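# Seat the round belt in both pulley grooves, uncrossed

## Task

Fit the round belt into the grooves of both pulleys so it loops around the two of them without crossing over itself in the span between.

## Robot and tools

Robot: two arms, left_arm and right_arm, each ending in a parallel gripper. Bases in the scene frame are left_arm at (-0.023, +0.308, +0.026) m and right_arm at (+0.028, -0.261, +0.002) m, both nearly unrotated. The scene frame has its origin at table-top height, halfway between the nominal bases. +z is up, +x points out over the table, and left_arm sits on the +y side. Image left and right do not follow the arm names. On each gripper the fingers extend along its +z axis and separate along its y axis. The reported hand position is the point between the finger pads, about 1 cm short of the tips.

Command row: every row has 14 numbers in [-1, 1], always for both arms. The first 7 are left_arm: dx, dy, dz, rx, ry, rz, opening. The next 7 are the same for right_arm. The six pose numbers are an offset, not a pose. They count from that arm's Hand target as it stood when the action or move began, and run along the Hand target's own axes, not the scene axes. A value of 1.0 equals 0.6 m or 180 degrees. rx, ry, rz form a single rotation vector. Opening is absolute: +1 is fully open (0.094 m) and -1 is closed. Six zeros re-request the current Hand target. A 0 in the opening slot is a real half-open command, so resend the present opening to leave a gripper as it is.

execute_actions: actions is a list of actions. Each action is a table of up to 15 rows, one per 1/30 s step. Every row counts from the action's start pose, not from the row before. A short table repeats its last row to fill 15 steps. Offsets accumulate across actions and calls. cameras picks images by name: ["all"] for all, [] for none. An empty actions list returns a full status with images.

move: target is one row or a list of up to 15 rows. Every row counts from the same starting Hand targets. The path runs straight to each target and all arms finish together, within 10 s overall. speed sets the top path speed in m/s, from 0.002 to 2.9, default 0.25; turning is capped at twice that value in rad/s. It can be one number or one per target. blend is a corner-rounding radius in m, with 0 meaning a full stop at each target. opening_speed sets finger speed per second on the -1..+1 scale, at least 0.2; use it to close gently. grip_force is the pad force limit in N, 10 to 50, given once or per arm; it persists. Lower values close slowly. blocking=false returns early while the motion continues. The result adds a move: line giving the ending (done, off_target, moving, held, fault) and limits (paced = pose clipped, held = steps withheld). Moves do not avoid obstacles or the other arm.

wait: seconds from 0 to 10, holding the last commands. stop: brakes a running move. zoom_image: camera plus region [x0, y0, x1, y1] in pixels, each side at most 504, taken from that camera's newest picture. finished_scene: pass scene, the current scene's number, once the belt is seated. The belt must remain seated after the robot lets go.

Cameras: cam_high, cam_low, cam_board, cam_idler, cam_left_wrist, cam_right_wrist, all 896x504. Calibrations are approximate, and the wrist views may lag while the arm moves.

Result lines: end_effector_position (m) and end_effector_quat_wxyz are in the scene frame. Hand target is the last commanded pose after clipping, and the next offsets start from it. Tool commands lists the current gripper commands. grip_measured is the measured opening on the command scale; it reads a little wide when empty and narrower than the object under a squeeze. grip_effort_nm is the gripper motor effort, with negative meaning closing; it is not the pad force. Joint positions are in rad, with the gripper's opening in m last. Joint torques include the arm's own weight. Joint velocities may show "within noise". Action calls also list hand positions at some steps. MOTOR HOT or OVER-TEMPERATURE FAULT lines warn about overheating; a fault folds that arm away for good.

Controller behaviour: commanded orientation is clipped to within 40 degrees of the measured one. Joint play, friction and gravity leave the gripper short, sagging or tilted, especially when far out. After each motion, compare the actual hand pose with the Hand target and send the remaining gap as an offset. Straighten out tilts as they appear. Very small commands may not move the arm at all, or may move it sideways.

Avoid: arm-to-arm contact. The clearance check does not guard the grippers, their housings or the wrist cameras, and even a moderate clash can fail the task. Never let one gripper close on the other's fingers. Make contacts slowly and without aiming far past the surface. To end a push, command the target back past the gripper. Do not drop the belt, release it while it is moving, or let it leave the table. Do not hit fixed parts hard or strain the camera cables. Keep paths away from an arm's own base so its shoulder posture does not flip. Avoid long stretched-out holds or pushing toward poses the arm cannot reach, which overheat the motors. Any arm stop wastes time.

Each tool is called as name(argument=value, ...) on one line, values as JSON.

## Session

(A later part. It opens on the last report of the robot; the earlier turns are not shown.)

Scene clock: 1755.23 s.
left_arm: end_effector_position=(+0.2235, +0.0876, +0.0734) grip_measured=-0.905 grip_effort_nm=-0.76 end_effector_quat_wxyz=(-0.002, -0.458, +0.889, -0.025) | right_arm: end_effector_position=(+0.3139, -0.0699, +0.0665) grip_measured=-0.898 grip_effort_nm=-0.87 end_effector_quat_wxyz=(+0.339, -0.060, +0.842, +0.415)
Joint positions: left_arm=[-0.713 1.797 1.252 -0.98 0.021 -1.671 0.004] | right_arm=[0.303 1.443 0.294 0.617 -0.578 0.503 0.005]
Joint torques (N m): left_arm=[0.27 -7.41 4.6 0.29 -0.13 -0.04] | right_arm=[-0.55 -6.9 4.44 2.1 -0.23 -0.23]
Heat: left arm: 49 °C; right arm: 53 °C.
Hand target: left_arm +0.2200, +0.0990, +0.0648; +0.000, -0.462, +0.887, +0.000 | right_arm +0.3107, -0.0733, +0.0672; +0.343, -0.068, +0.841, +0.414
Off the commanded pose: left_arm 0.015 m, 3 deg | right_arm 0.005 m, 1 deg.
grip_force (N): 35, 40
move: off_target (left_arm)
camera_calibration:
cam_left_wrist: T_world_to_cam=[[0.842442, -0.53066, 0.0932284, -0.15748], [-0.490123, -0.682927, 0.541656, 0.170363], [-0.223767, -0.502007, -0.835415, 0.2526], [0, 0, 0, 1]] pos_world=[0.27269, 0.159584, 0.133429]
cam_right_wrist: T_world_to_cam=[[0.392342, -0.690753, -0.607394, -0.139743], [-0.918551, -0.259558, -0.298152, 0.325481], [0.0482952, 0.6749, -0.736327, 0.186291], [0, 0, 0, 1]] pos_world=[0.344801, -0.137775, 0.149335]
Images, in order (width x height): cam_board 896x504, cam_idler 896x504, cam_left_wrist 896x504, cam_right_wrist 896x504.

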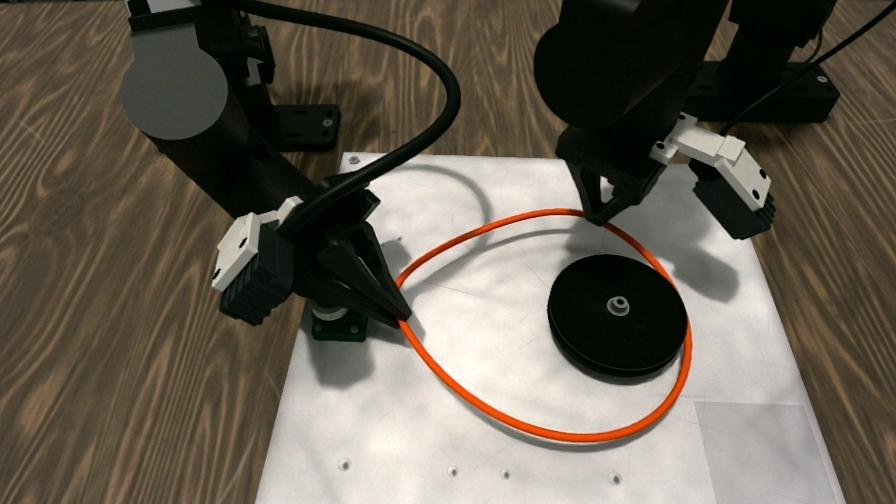

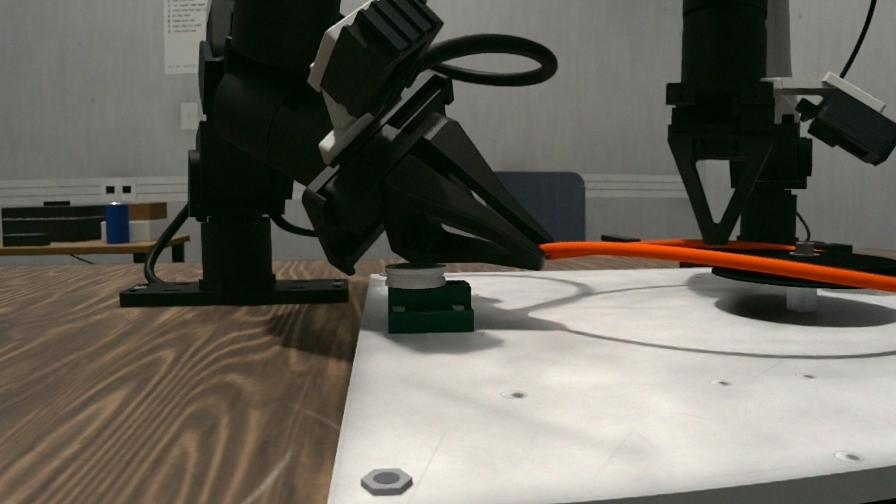

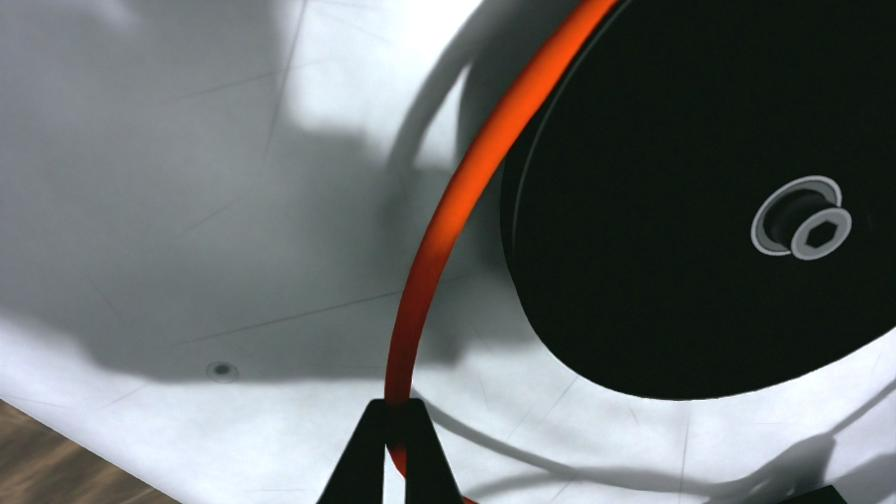

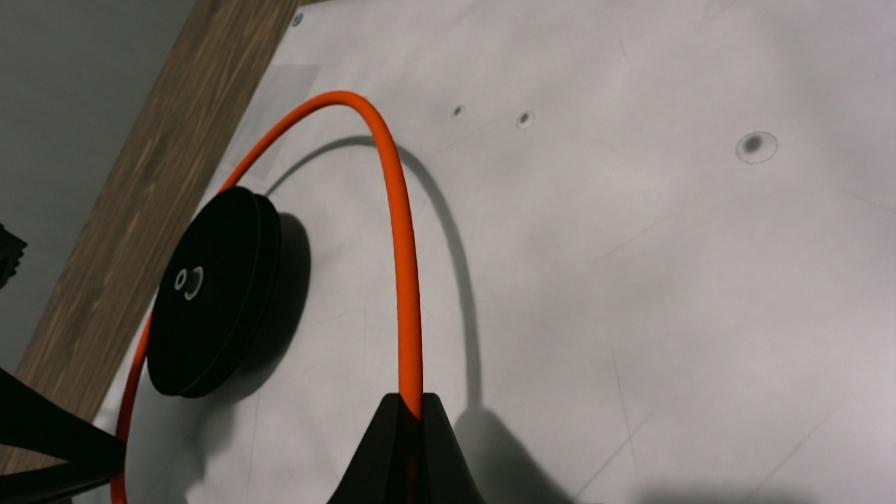

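move(target=[0,0,0,0,0,0,-1,0.0011,-0.0125,-0.0208,0,0,0,-1], speed=0.06, cameras=["cam_board","cam_idler","cam_left_wrist","cam_right_wrist"])

zoom_image(camera="cam_board", region=[440, 160, 800, 420])

zoom_image(camera="cam_right_wrist", region=[0, 60, 500, 504])

zoom_image(camera="cam_left_wrist", region=[392, 0, 896, 504])

Scene clock: 1771.80 s.
left_arm: end_effector_position=(+0.2261, +0.0853, +0.0736) grip_measured=-0.905 grip_effort_nm=-0.76 end_effector_quat_wxyz=(+0.001, -0.458, +0.889, -0.032) | right_arm: end_effector_position=(+0.3111, -0.0799, +0.0737) grip_measured=-0.898 grip_effort_nm=-0.87 end_effector_quat_wxyz=(+0.349, -0.071, +0.832, +0.425)
Joint positions: left_arm=[-0.713 1.797 1.252 -0.966 0.021 -1.671 0.004] | right_arm=[0.245 1.404 0.272 0.614 -0.647 0.467 0.005]
Joint torques (N m): left_arm=[0.13 -7.66 4.53 0.16 -0.18 -0.04] | right_arm=[-0.92 -6.64 4.53 1.71 -0.19 -0.25]
Heat: left arm: 48 °C; right arm: 52 °C.
Hand target: left_arm +0.2200, +0.0990, +0.0648; +0.000, -0.462, +0.887, +0.000 | right_arm +0.3067, -0.0873, +0.0672; +0.343, -0.068, +0.841, +0.414
Off the commanded pose: left_arm 0.017 m, 4 deg | right_arm 0.011 m, 2 deg.
grip_force (N): 35, 40
move: off_target (left_arm, right_arm)
camera_calibration:
cam_left_wrist: T_world_to_cam=[[0.841432, -0.529715, 0.106745, -0.161666], [-0.495701, -0.678034, 0.542725, 0.170755], [-0.215113, -0.509579, -0.8331, 0.250672], [0, 0, 0, 1]] pos_world=[0.274597, 0.157878, 0.133419]
cam_right_wrist: T_world_to_cam=[[0.422978, -0.672956, -0.606811, -0.149423], [-0.904197, -0.26962, -0.33126, 0.319481], [0.0593148, 0.688792, -0.722528, 0.195184], [0, 0, 0, 1]] pos_world=[0.340499, -0.148858, 0.156186]
Images, in order (width x height): cam_board 896x504, cam_idler 896x504, cam_left_wrist 896x504, cam_right_wrist 896x504.

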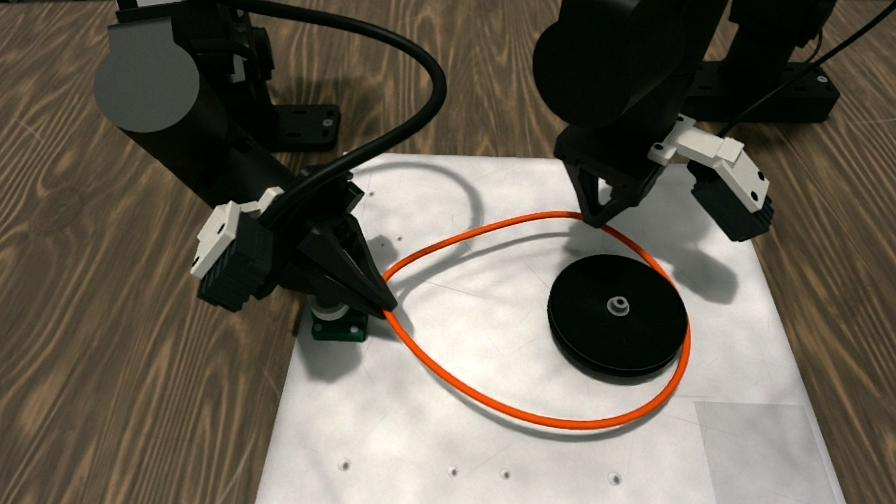

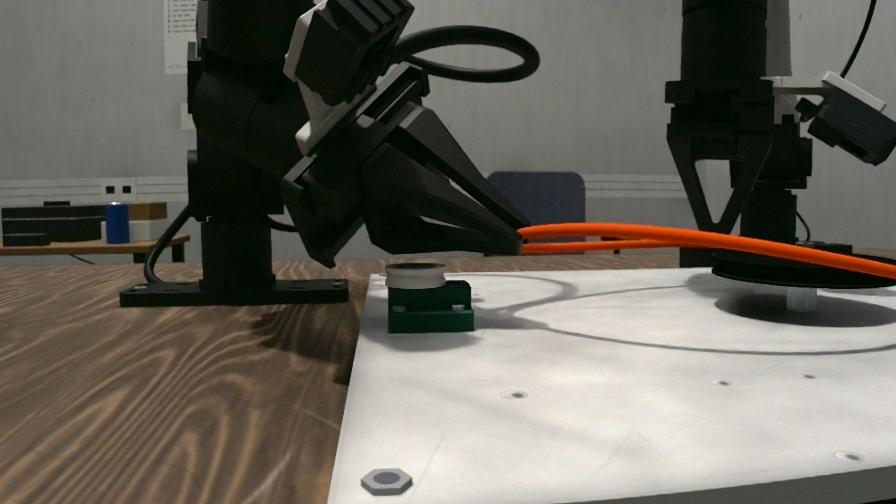

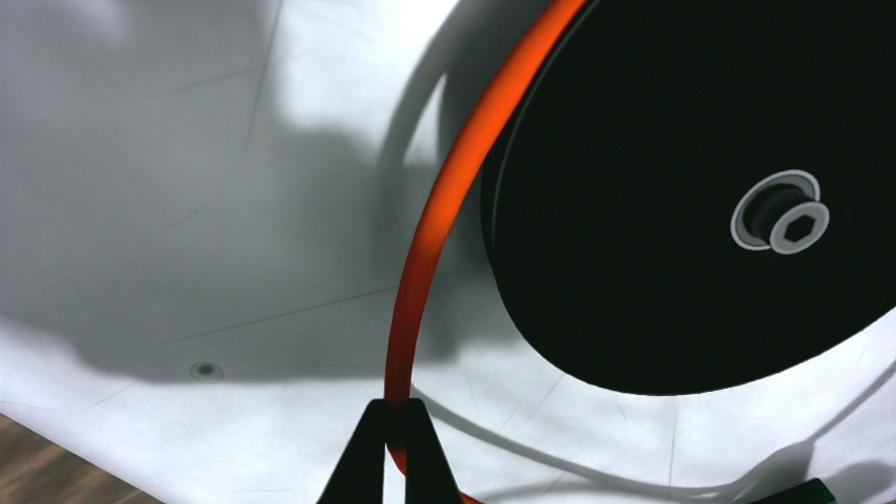

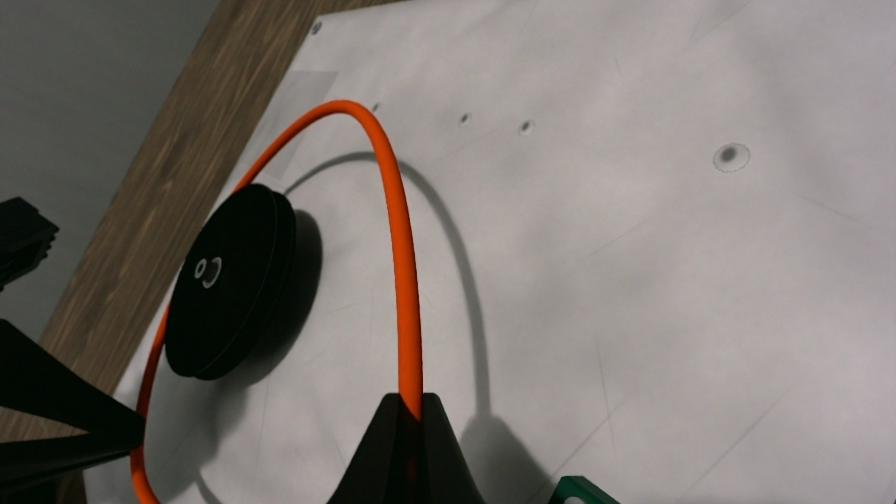

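Scaled by 1.400 from the camera's 896x504 image, which has a finer 1280x720 frame.

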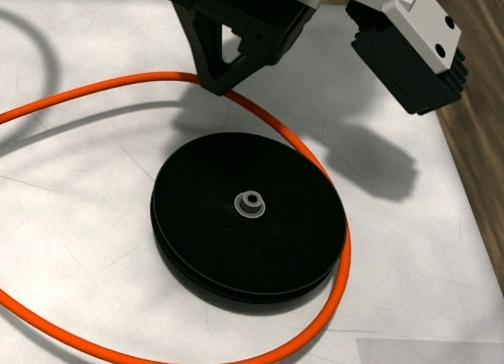

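Scaled by 1.008 from the camera's 896x504 image, which has a finer 1280x720 frame.

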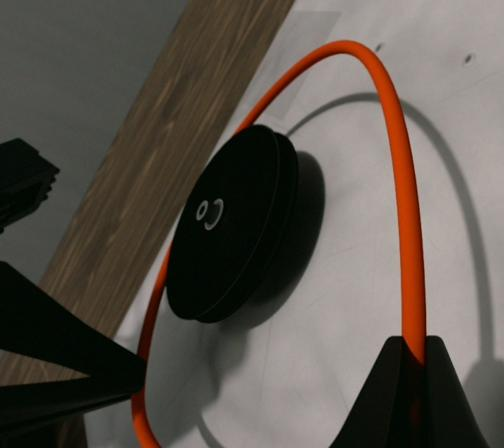

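Scaled by 1.000.

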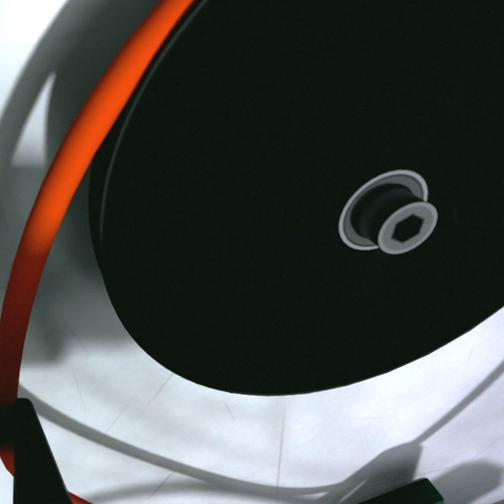

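wait(seconds=0, cameras=["cam_low","cam_high"])

zoom_image(camera="cam_low", region=[480, 200, 640, 290])

zoom_image(camera="cam_high", region=[280, 160, 400, 340])

Scene clock: 1786.00 s.
left_arm: end_effector_position=(+0.2261, +0.0853, +0.0736) grip_measured=-0.905 grip_effort_nm=-0.76 end_effector_quat_wxyz=(+0.001, -0.458, +0.889, -0.032) | right_arm: end_effector_position=(+0.3111, -0.0799, +0.0737) grip_measured=-0.898 grip_effort_nm=-0.87 end_effector_quat_wxyz=(+0.349, -0.071, +0.832, +0.425)
Joint positions: left_arm=[-0.713 1.797 1.252 -0.966 0.021 -1.671 0.004] | right_arm=[0.245 1.404 0.272 0.614 -0.647 0.467 0.005]
Joint torques (N m): left_arm=[0.28 -7.45 4.77 0.16 -0.11 0.01] | right_arm=[-0.94 -6.64 4.53 1.71 -0.19 -0.25]
Heat: left arm: 47 °C; right arm: 50 °C.
Hand target: left_arm +0.2200, +0.0990, +0.0648; +0.000, -0.462, +0.887, +0.000 | right_arm +0.3067, -0.0873, +0.0672; +0.343, -0.068, +0.841, +0.414
Tool commands: left_gripper/opening=-1.0 right_gripper/opening=-1.0
Off the commanded pose: left_arm 0.017 m, 4 deg | right_arm 0.011 m, 2 deg.
grip_force (N): 35, 40
Images, in order (width x height): cam_high 896x504, cam_low 896x504.

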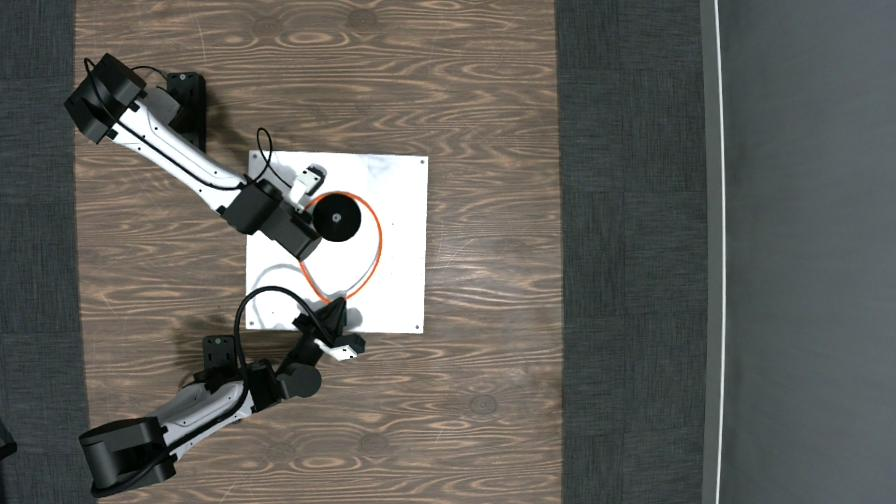

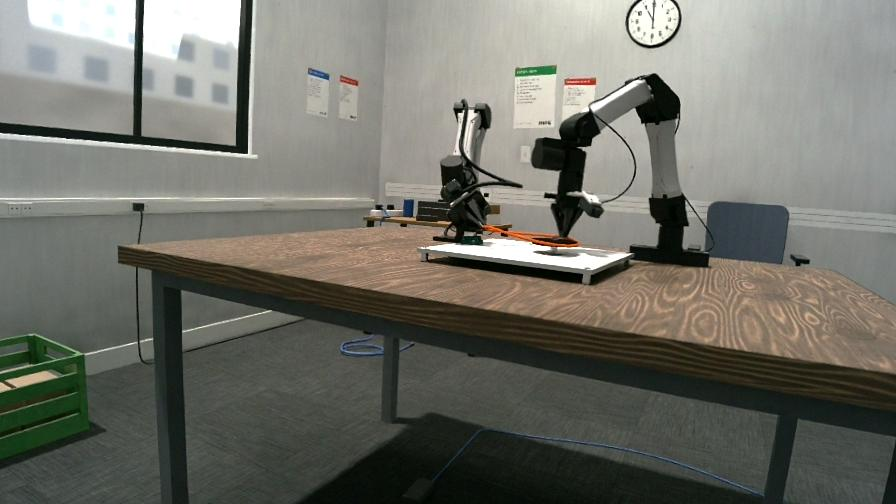

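Scaled by 3.150 from the camera's 896x504 image, which has a finer 1280x720 frame.

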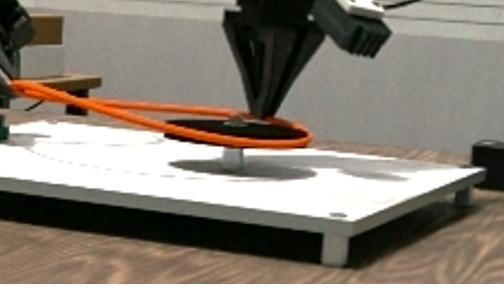

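Scaled by 2.800 from the camera's 896x504 image, which has a finer 1280x720 frame.

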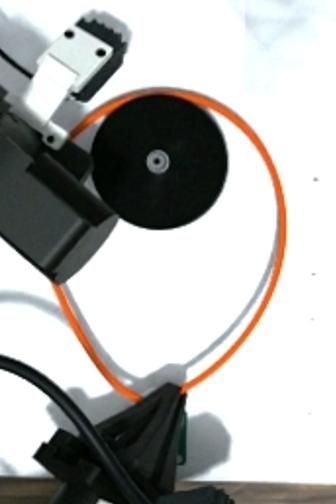

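zoom_image(camera="cam_low", region=[525, 228, 590, 264])

zoom_image(camera="cam_high", region=[300, 180, 375, 250])

Scaled by 7.754 from the camera's 896x504 image, which has a finer 1280x720 frame.

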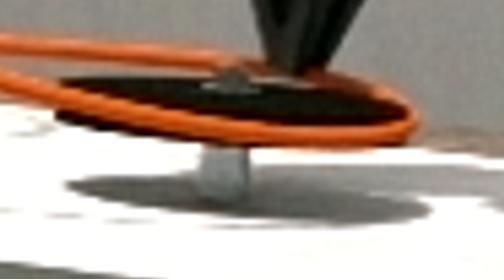

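Scaled by 6.720 from the camera's 896x504 image, which has a finer 1280x720 frame.

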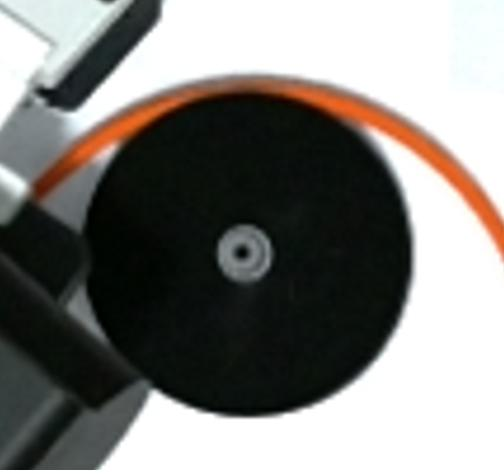

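move(target=[[0,0,0,0,0,0,-0.3,0,0,0,0,0,0,-1],[0,0,-0.15,0,0,0,-0.3,0,0,0,0,0,0,-1]], speed=0.12, cameras=["cam_high","cam_low","cam_board","cam_idler","cam_left_wrist","cam_right_wrist"])

zoom_image(camera="cam_low", region=[475, 222, 590, 270])

zoom_image(camera="cam_high", region=[280, 160, 400, 340])

zoom_image(camera="cam_board", region=[320, 200, 720, 440])

Scene clock: 1811.03 s.
left_arm: end_effector_position=(+0.2161, +0.0947, +0.1407) grip_measured=-0.302 grip_effort_nm=0.11 end_effector_quat_wxyz=(-0.015, -0.455, +0.890, +0.007) | right_arm: end_effector_position=(+0.3137, -0.0834, +0.0732) grip_measured=-0.898 grip_effort_nm=-0.87 end_effector_quat_wxyz=(+0.355, -0.068, +0.833, +0.419)
Joint positions: left_arm=[-0.711 1.78 1.504 -1.319 0.021 -1.661 0.033] | right_arm=[0.237 1.404 0.272 0.614 -0.638 0.459 0.005]
Joint torques (N m): left_arm=[0.24 -10.81 8.18 -0.1 -0.14 -0.09] | right_arm=[-0.31 -6.69 4.59 1.7 -0.19 -0.17]
Heat: left arm: 47 °C; right arm: 48 °C.
Hand target: left_arm +0.2200, +0.0990, +0.1547; +0.000, -0.462, +0.887, +0.000 | right_arm +0.3067, -0.0874, +0.0672; +0.343, -0.068, +0.841, +0.414
Off the commanded pose: left_arm 0.015 m, 2 deg | right_arm 0.010 m, 2 deg.
grip_force (N): 35, 40
move: off_target (left_arm)
camera_calibration:
cam_left_wrist: T_world_to_cam=[[0.841471, -0.539772, 0.0239312, -0.142875], [-0.466936, -0.704212, 0.534843, 0.133082], [-0.27184, -0.461229, -0.844613, 0.318543], [0, 0, 0, 1]] pos_world=[0.268959, 0.163519, 0.201286]
cam_right_wrist: T_world_to_cam=[[0.418055, -0.683662, -0.598194, -0.153089], [-0.905447, -0.260348, -0.335238, 0.322329], [0.0734507, 0.681781, -0.727859, 0.192384], [0, 0, 0, 1]] pos_world=[0.341721, -0.151907, 0.156509]

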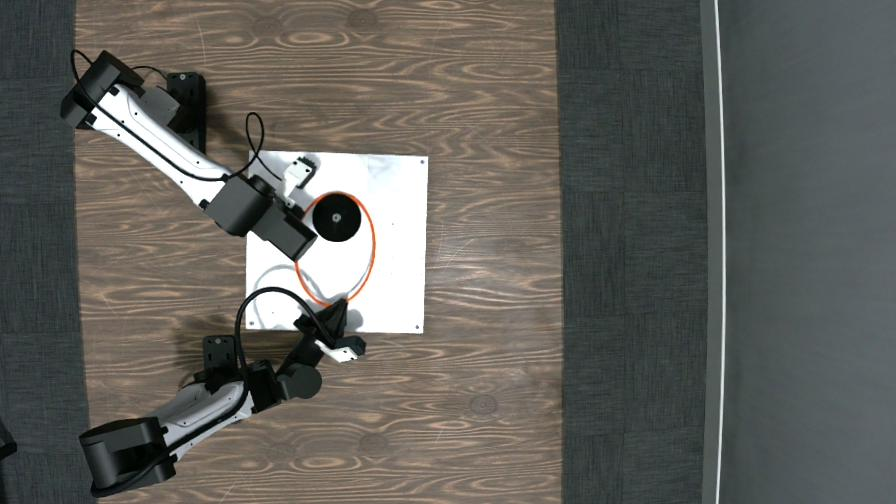

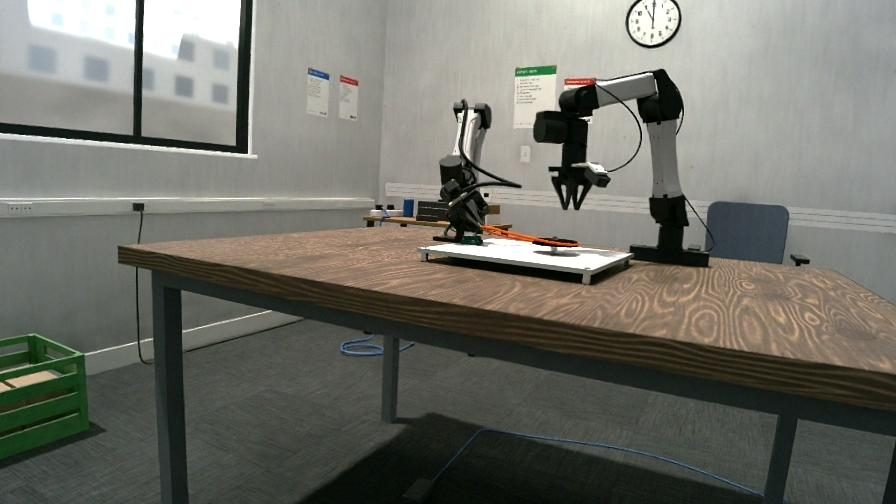

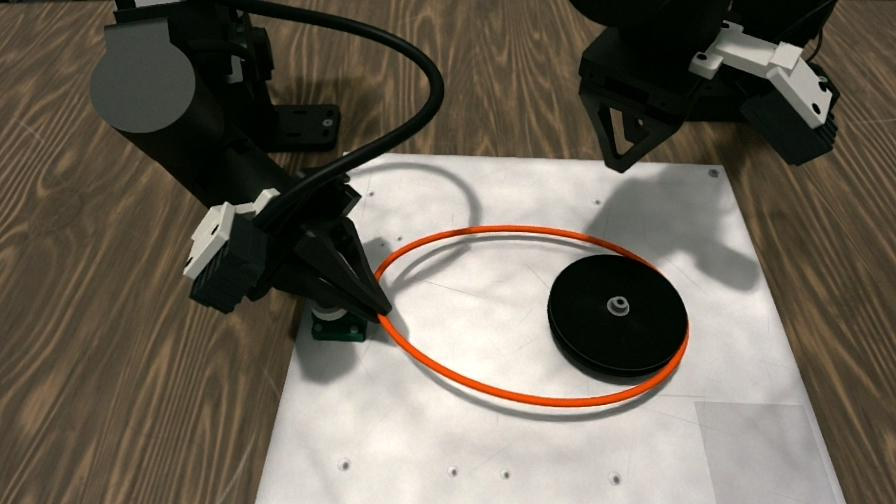

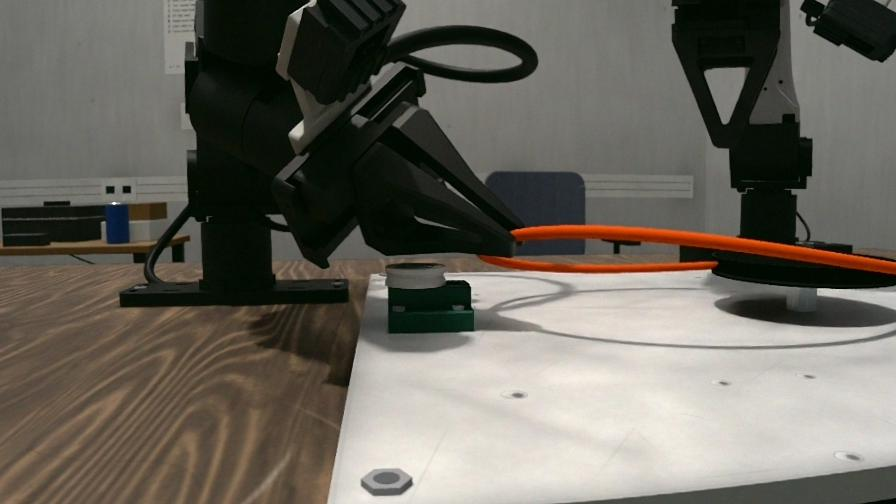

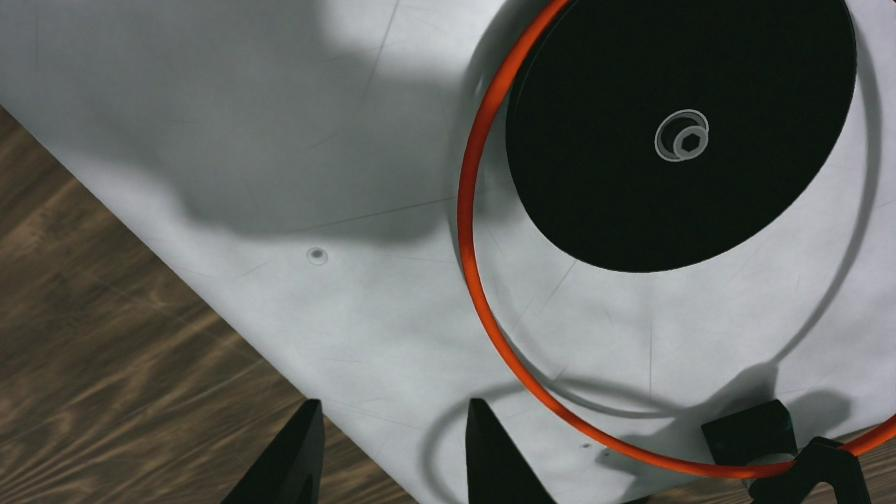

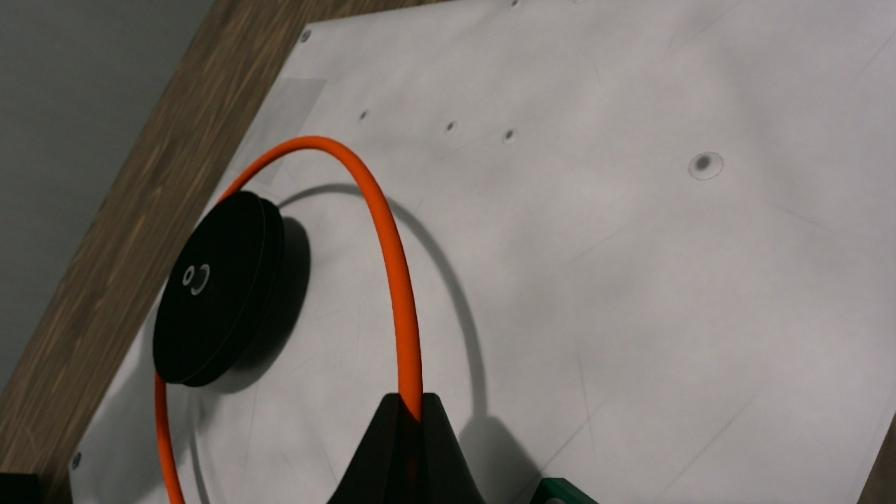

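Scaled by 4.383 from the camera's 896x504 image, which has a finer 1280x720 frame.

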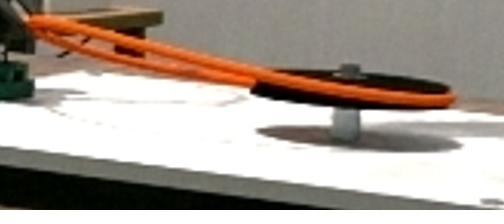

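Scaled by 2.800 from the camera's 896x504 image, which has a finer 1280x720 frame.

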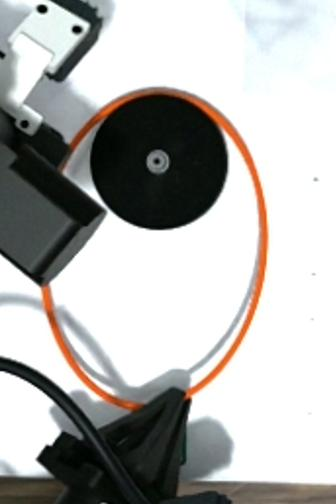

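Scaled by 1.260 from the camera's 896x504 image, which has a finer 1280x720 frame.

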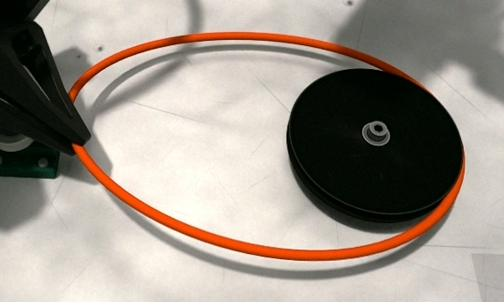

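move(target=[-0.0683,0.0478,-0.05,0,0,0,-0.3,0.0068,-0.0363,-0.0822,0,0,0,-1], speed=0.08, grip_force=[35,48], cameras=["cam_high","cam_board","cam_idler","cam_right_wrist","cam_low"])

zoom_image(camera="cam_idler", region=[360, 160, 640, 340])

zoom_image(camera="cam_high", region=[280, 160, 400, 340])

zoom_image(camera="cam_low", region=[475, 222, 590, 270])

Scene clock: 1830.97 s.
left_arm: end_effector_position=(+0.2192, +0.1437, +0.1722) grip_measured=-0.302 grip_effort_nm=0.11 end_effector_quat_wxyz=(-0.014, -0.466, +0.885, +0.005) | right_arm: end_effector_position=(+0.2835, -0.1250, +0.0760) grip_measured=-0.904 grip_effort_nm=-1.02 end_effector_quat_wxyz=(+0.338, -0.083, +0.830, +0.435)
Joint positions: left_arm=[-0.579 1.673 1.504 -1.423 0.02 -1.554 0.033] | right_arm=[-0.003 1.217 0.224 0.32 -0.891 0.255 0.005]
Joint torques (N m): left_arm=[0.14 -9.92 7.88 -0.06 -0.11 0.28] | right_arm=[-2.17 -4.85 6.15 1.41 -0.02 -0.24]
Heat: left arm: 51 °C; right arm: 47 °C.
Hand target: left_arm +0.2200, +0.1491, +0.1847; +0.000, -0.462, +0.887, +0.000 | right_arm +0.2867, -0.1374, +0.0713; +0.343, -0.068, +0.841, +0.414
Off the commanded pose: left_arm 0.014 m, 2 deg | right_arm 0.014 m, 3 deg.
grip_force (N): 35, 48
move: off_target (left_arm, right_arm)
camera_calibration:
cam_right_wrist: T_world_to_cam=[[0.443332, -0.650958, -0.616207, -0.168962], [-0.895928, -0.300513, -0.327116, 0.27672], [0.0277608, 0.697098, -0.716439, 0.239036], [0, 0, 0, 1]] pos_world=[0.316191, -0.193461, 0.157659]
Images, in order (width x height): cam_high 896x504, cam_low 896x504, cam_board 896x504, cam_idler 896x504, cam_right_wrist 896x504.

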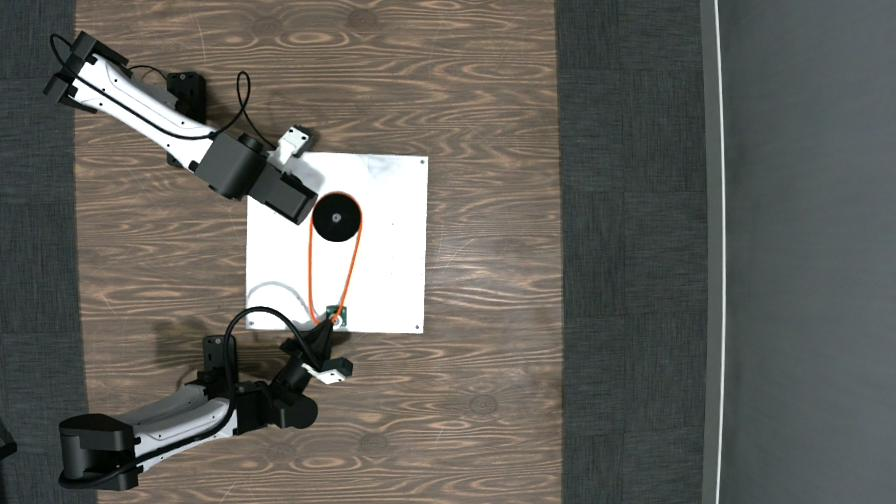

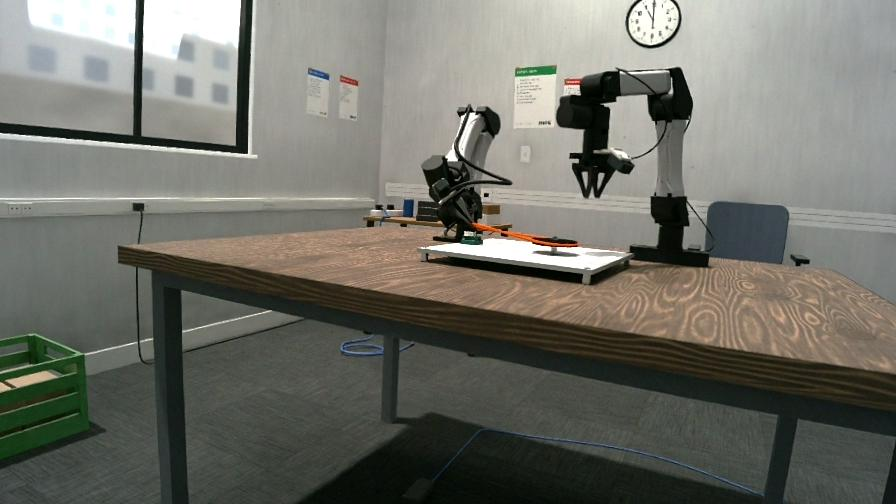

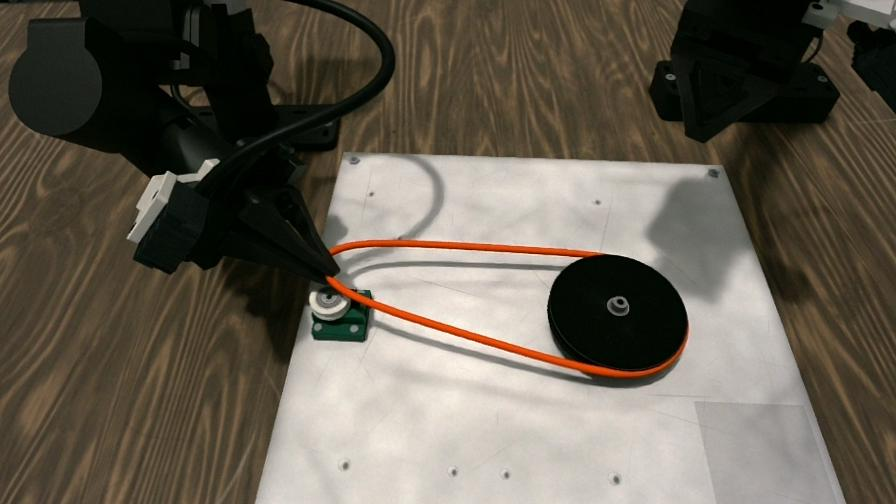

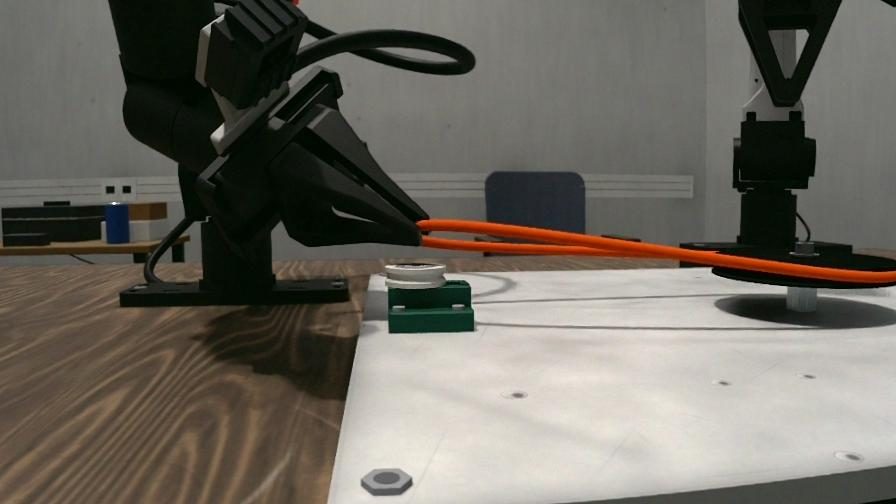

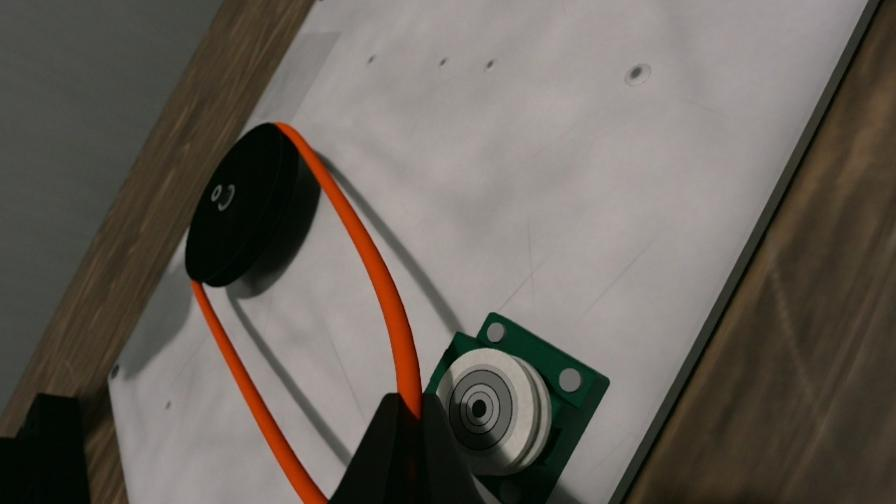

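Scaled by 1.800 from the camera's 896x504 image, which has a finer 1280x720 frame.

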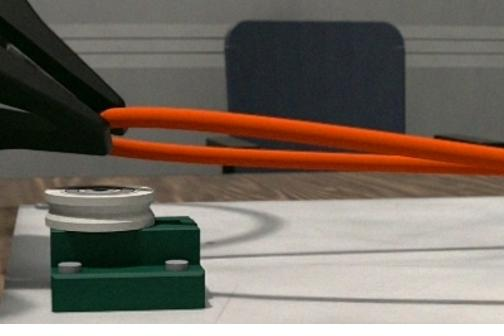

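Scaled by 2.800 from the camera's 896x504 image, which has a finer 1280x720 frame.

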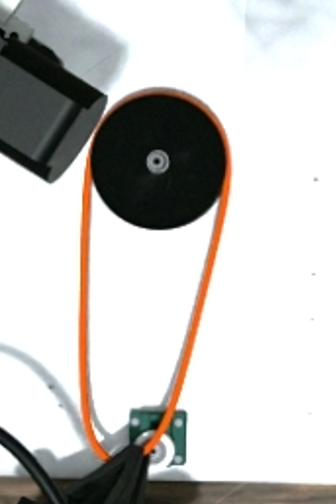

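Scaled by 4.383 from the camera's 896x504 image, which has a finer 1280x720 frame.

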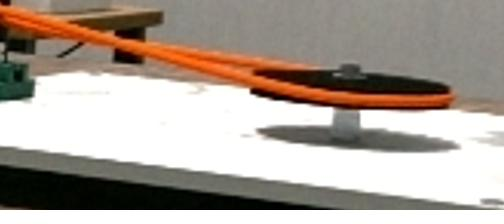

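move(target=[0.1556,-0.1759,0.1083,0,0,0.8056,-0.3,0,0,0,0,0,0,-1], speed=0.35, cameras=["cam_high","cam_board","cam_idler","cam_right_wrist","cam_left_wrist"])

Scene clock: 1920.07 s.
left_arm: end_effector_position=(+0.2440, +0.0221, +0.1219) grip_measured=-0.302 grip_effort_nm=0.11 end_effector_quat_wxyz=(-0.015, +0.697, +0.717, -0.002) | right_arm: end_effector_position=(+0.2835, -0.1250, +0.0760) grip_measured=-0.904 grip_effort_nm=-1.02 end_effector_quat_wxyz=(+0.338, -0.083, +0.830, +0.435)
Joint positions: left_arm=[-0.811 2.073 1.827 -1.356 0.006 0.725 0.033] | right_arm=[-0.003 1.217 0.224 0.32 -0.891 0.255 0.005]
Joint torques (N m): left_arm=[-0.65 -9.26 8.39 0.57 0.03 0.21] | right_arm=[-2.18 -4.88 6.19 1.41 -0.02 -0.25]
Heat: left arm: 53 °C; right arm: 41 °C.
Hand target: left_arm +0.2530, +0.0120, +0.1198; +0.000, +0.707, +0.707, +0.000 | right_arm +0.2867, -0.1374, +0.0713; +0.343, -0.068, +0.841, +0.414
Off the commanded pose: left_arm 0.014 m, 2 deg | right_arm 0.014 m, 3 deg.
grip_force (N): 35, 48
move: off_target (left_arm, right_arm)
camera_calibration:
cam_left_wrist: T_world_to_cam=[[-0.993602, -0.0845126, 0.0749116, 0.226289], [-0.0314053, 0.843927, 0.535539, -0.0354151], [-0.10848, 0.52976, -0.841182, 0.214614], [0, 0, 0, 1]] pos_world=[0.247011, -0.0646819, 0.182544]
cam_right_wrist: T_world_to_cam=[[0.443332, -0.650958, -0.616207, -0.168962], [-0.895928, -0.300513, -0.327116, 0.27672], [0.0277608, 0.697098, -0.716439, 0.239036], [0, 0, 0, 1]] pos_world=[0.316191, -0.193461, 0.157659]
Images, in order (width x height): cam_high 896x504, cam_board 896x504, cam_idler 896x504, cam_left_wrist 896x504, cam_right_wrist 896x504.

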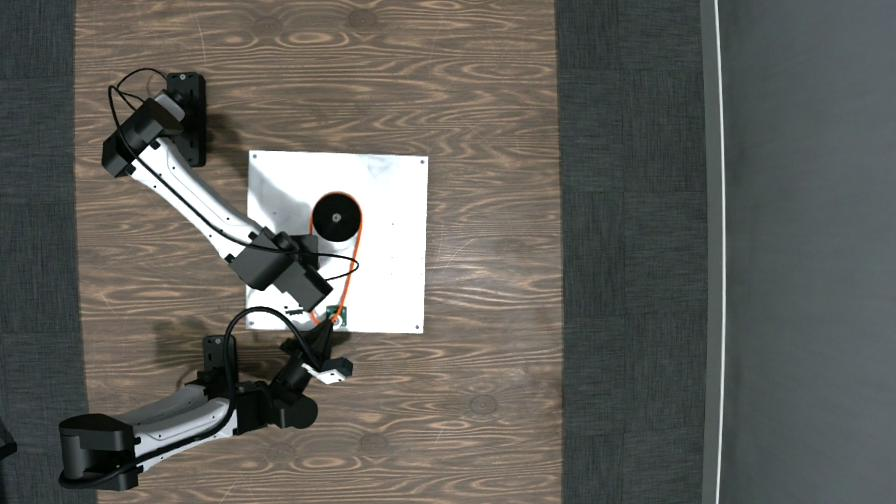

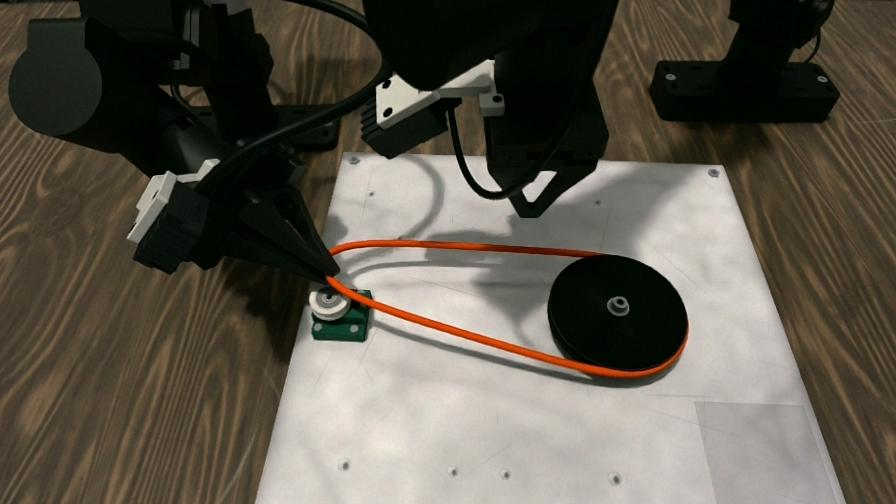

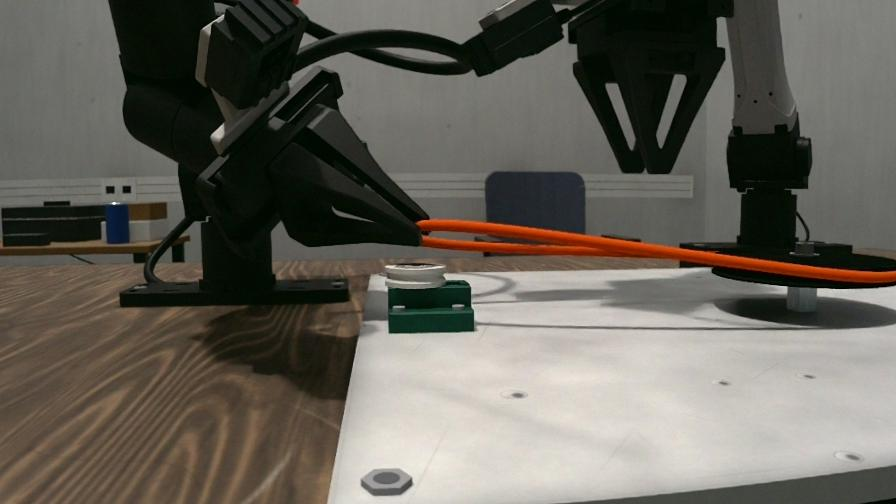

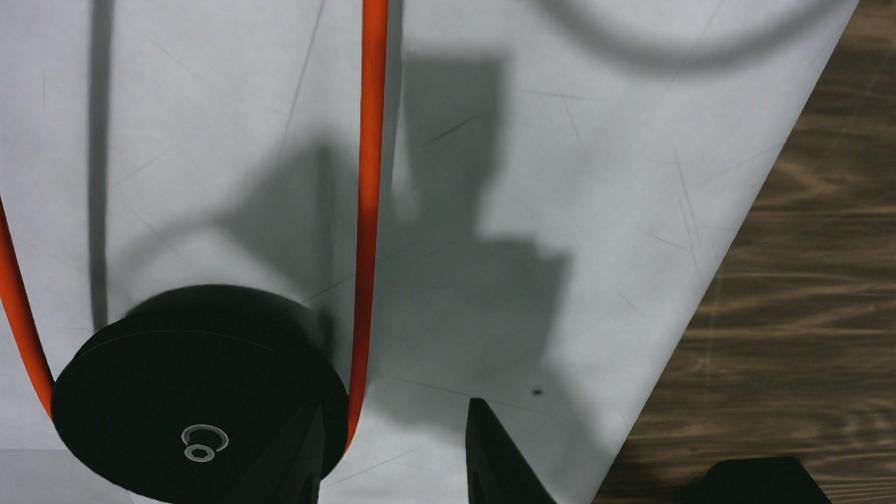

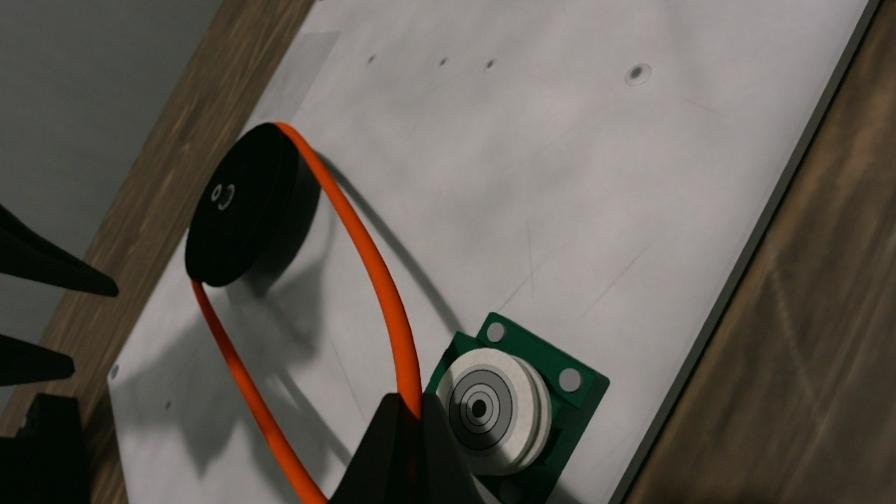

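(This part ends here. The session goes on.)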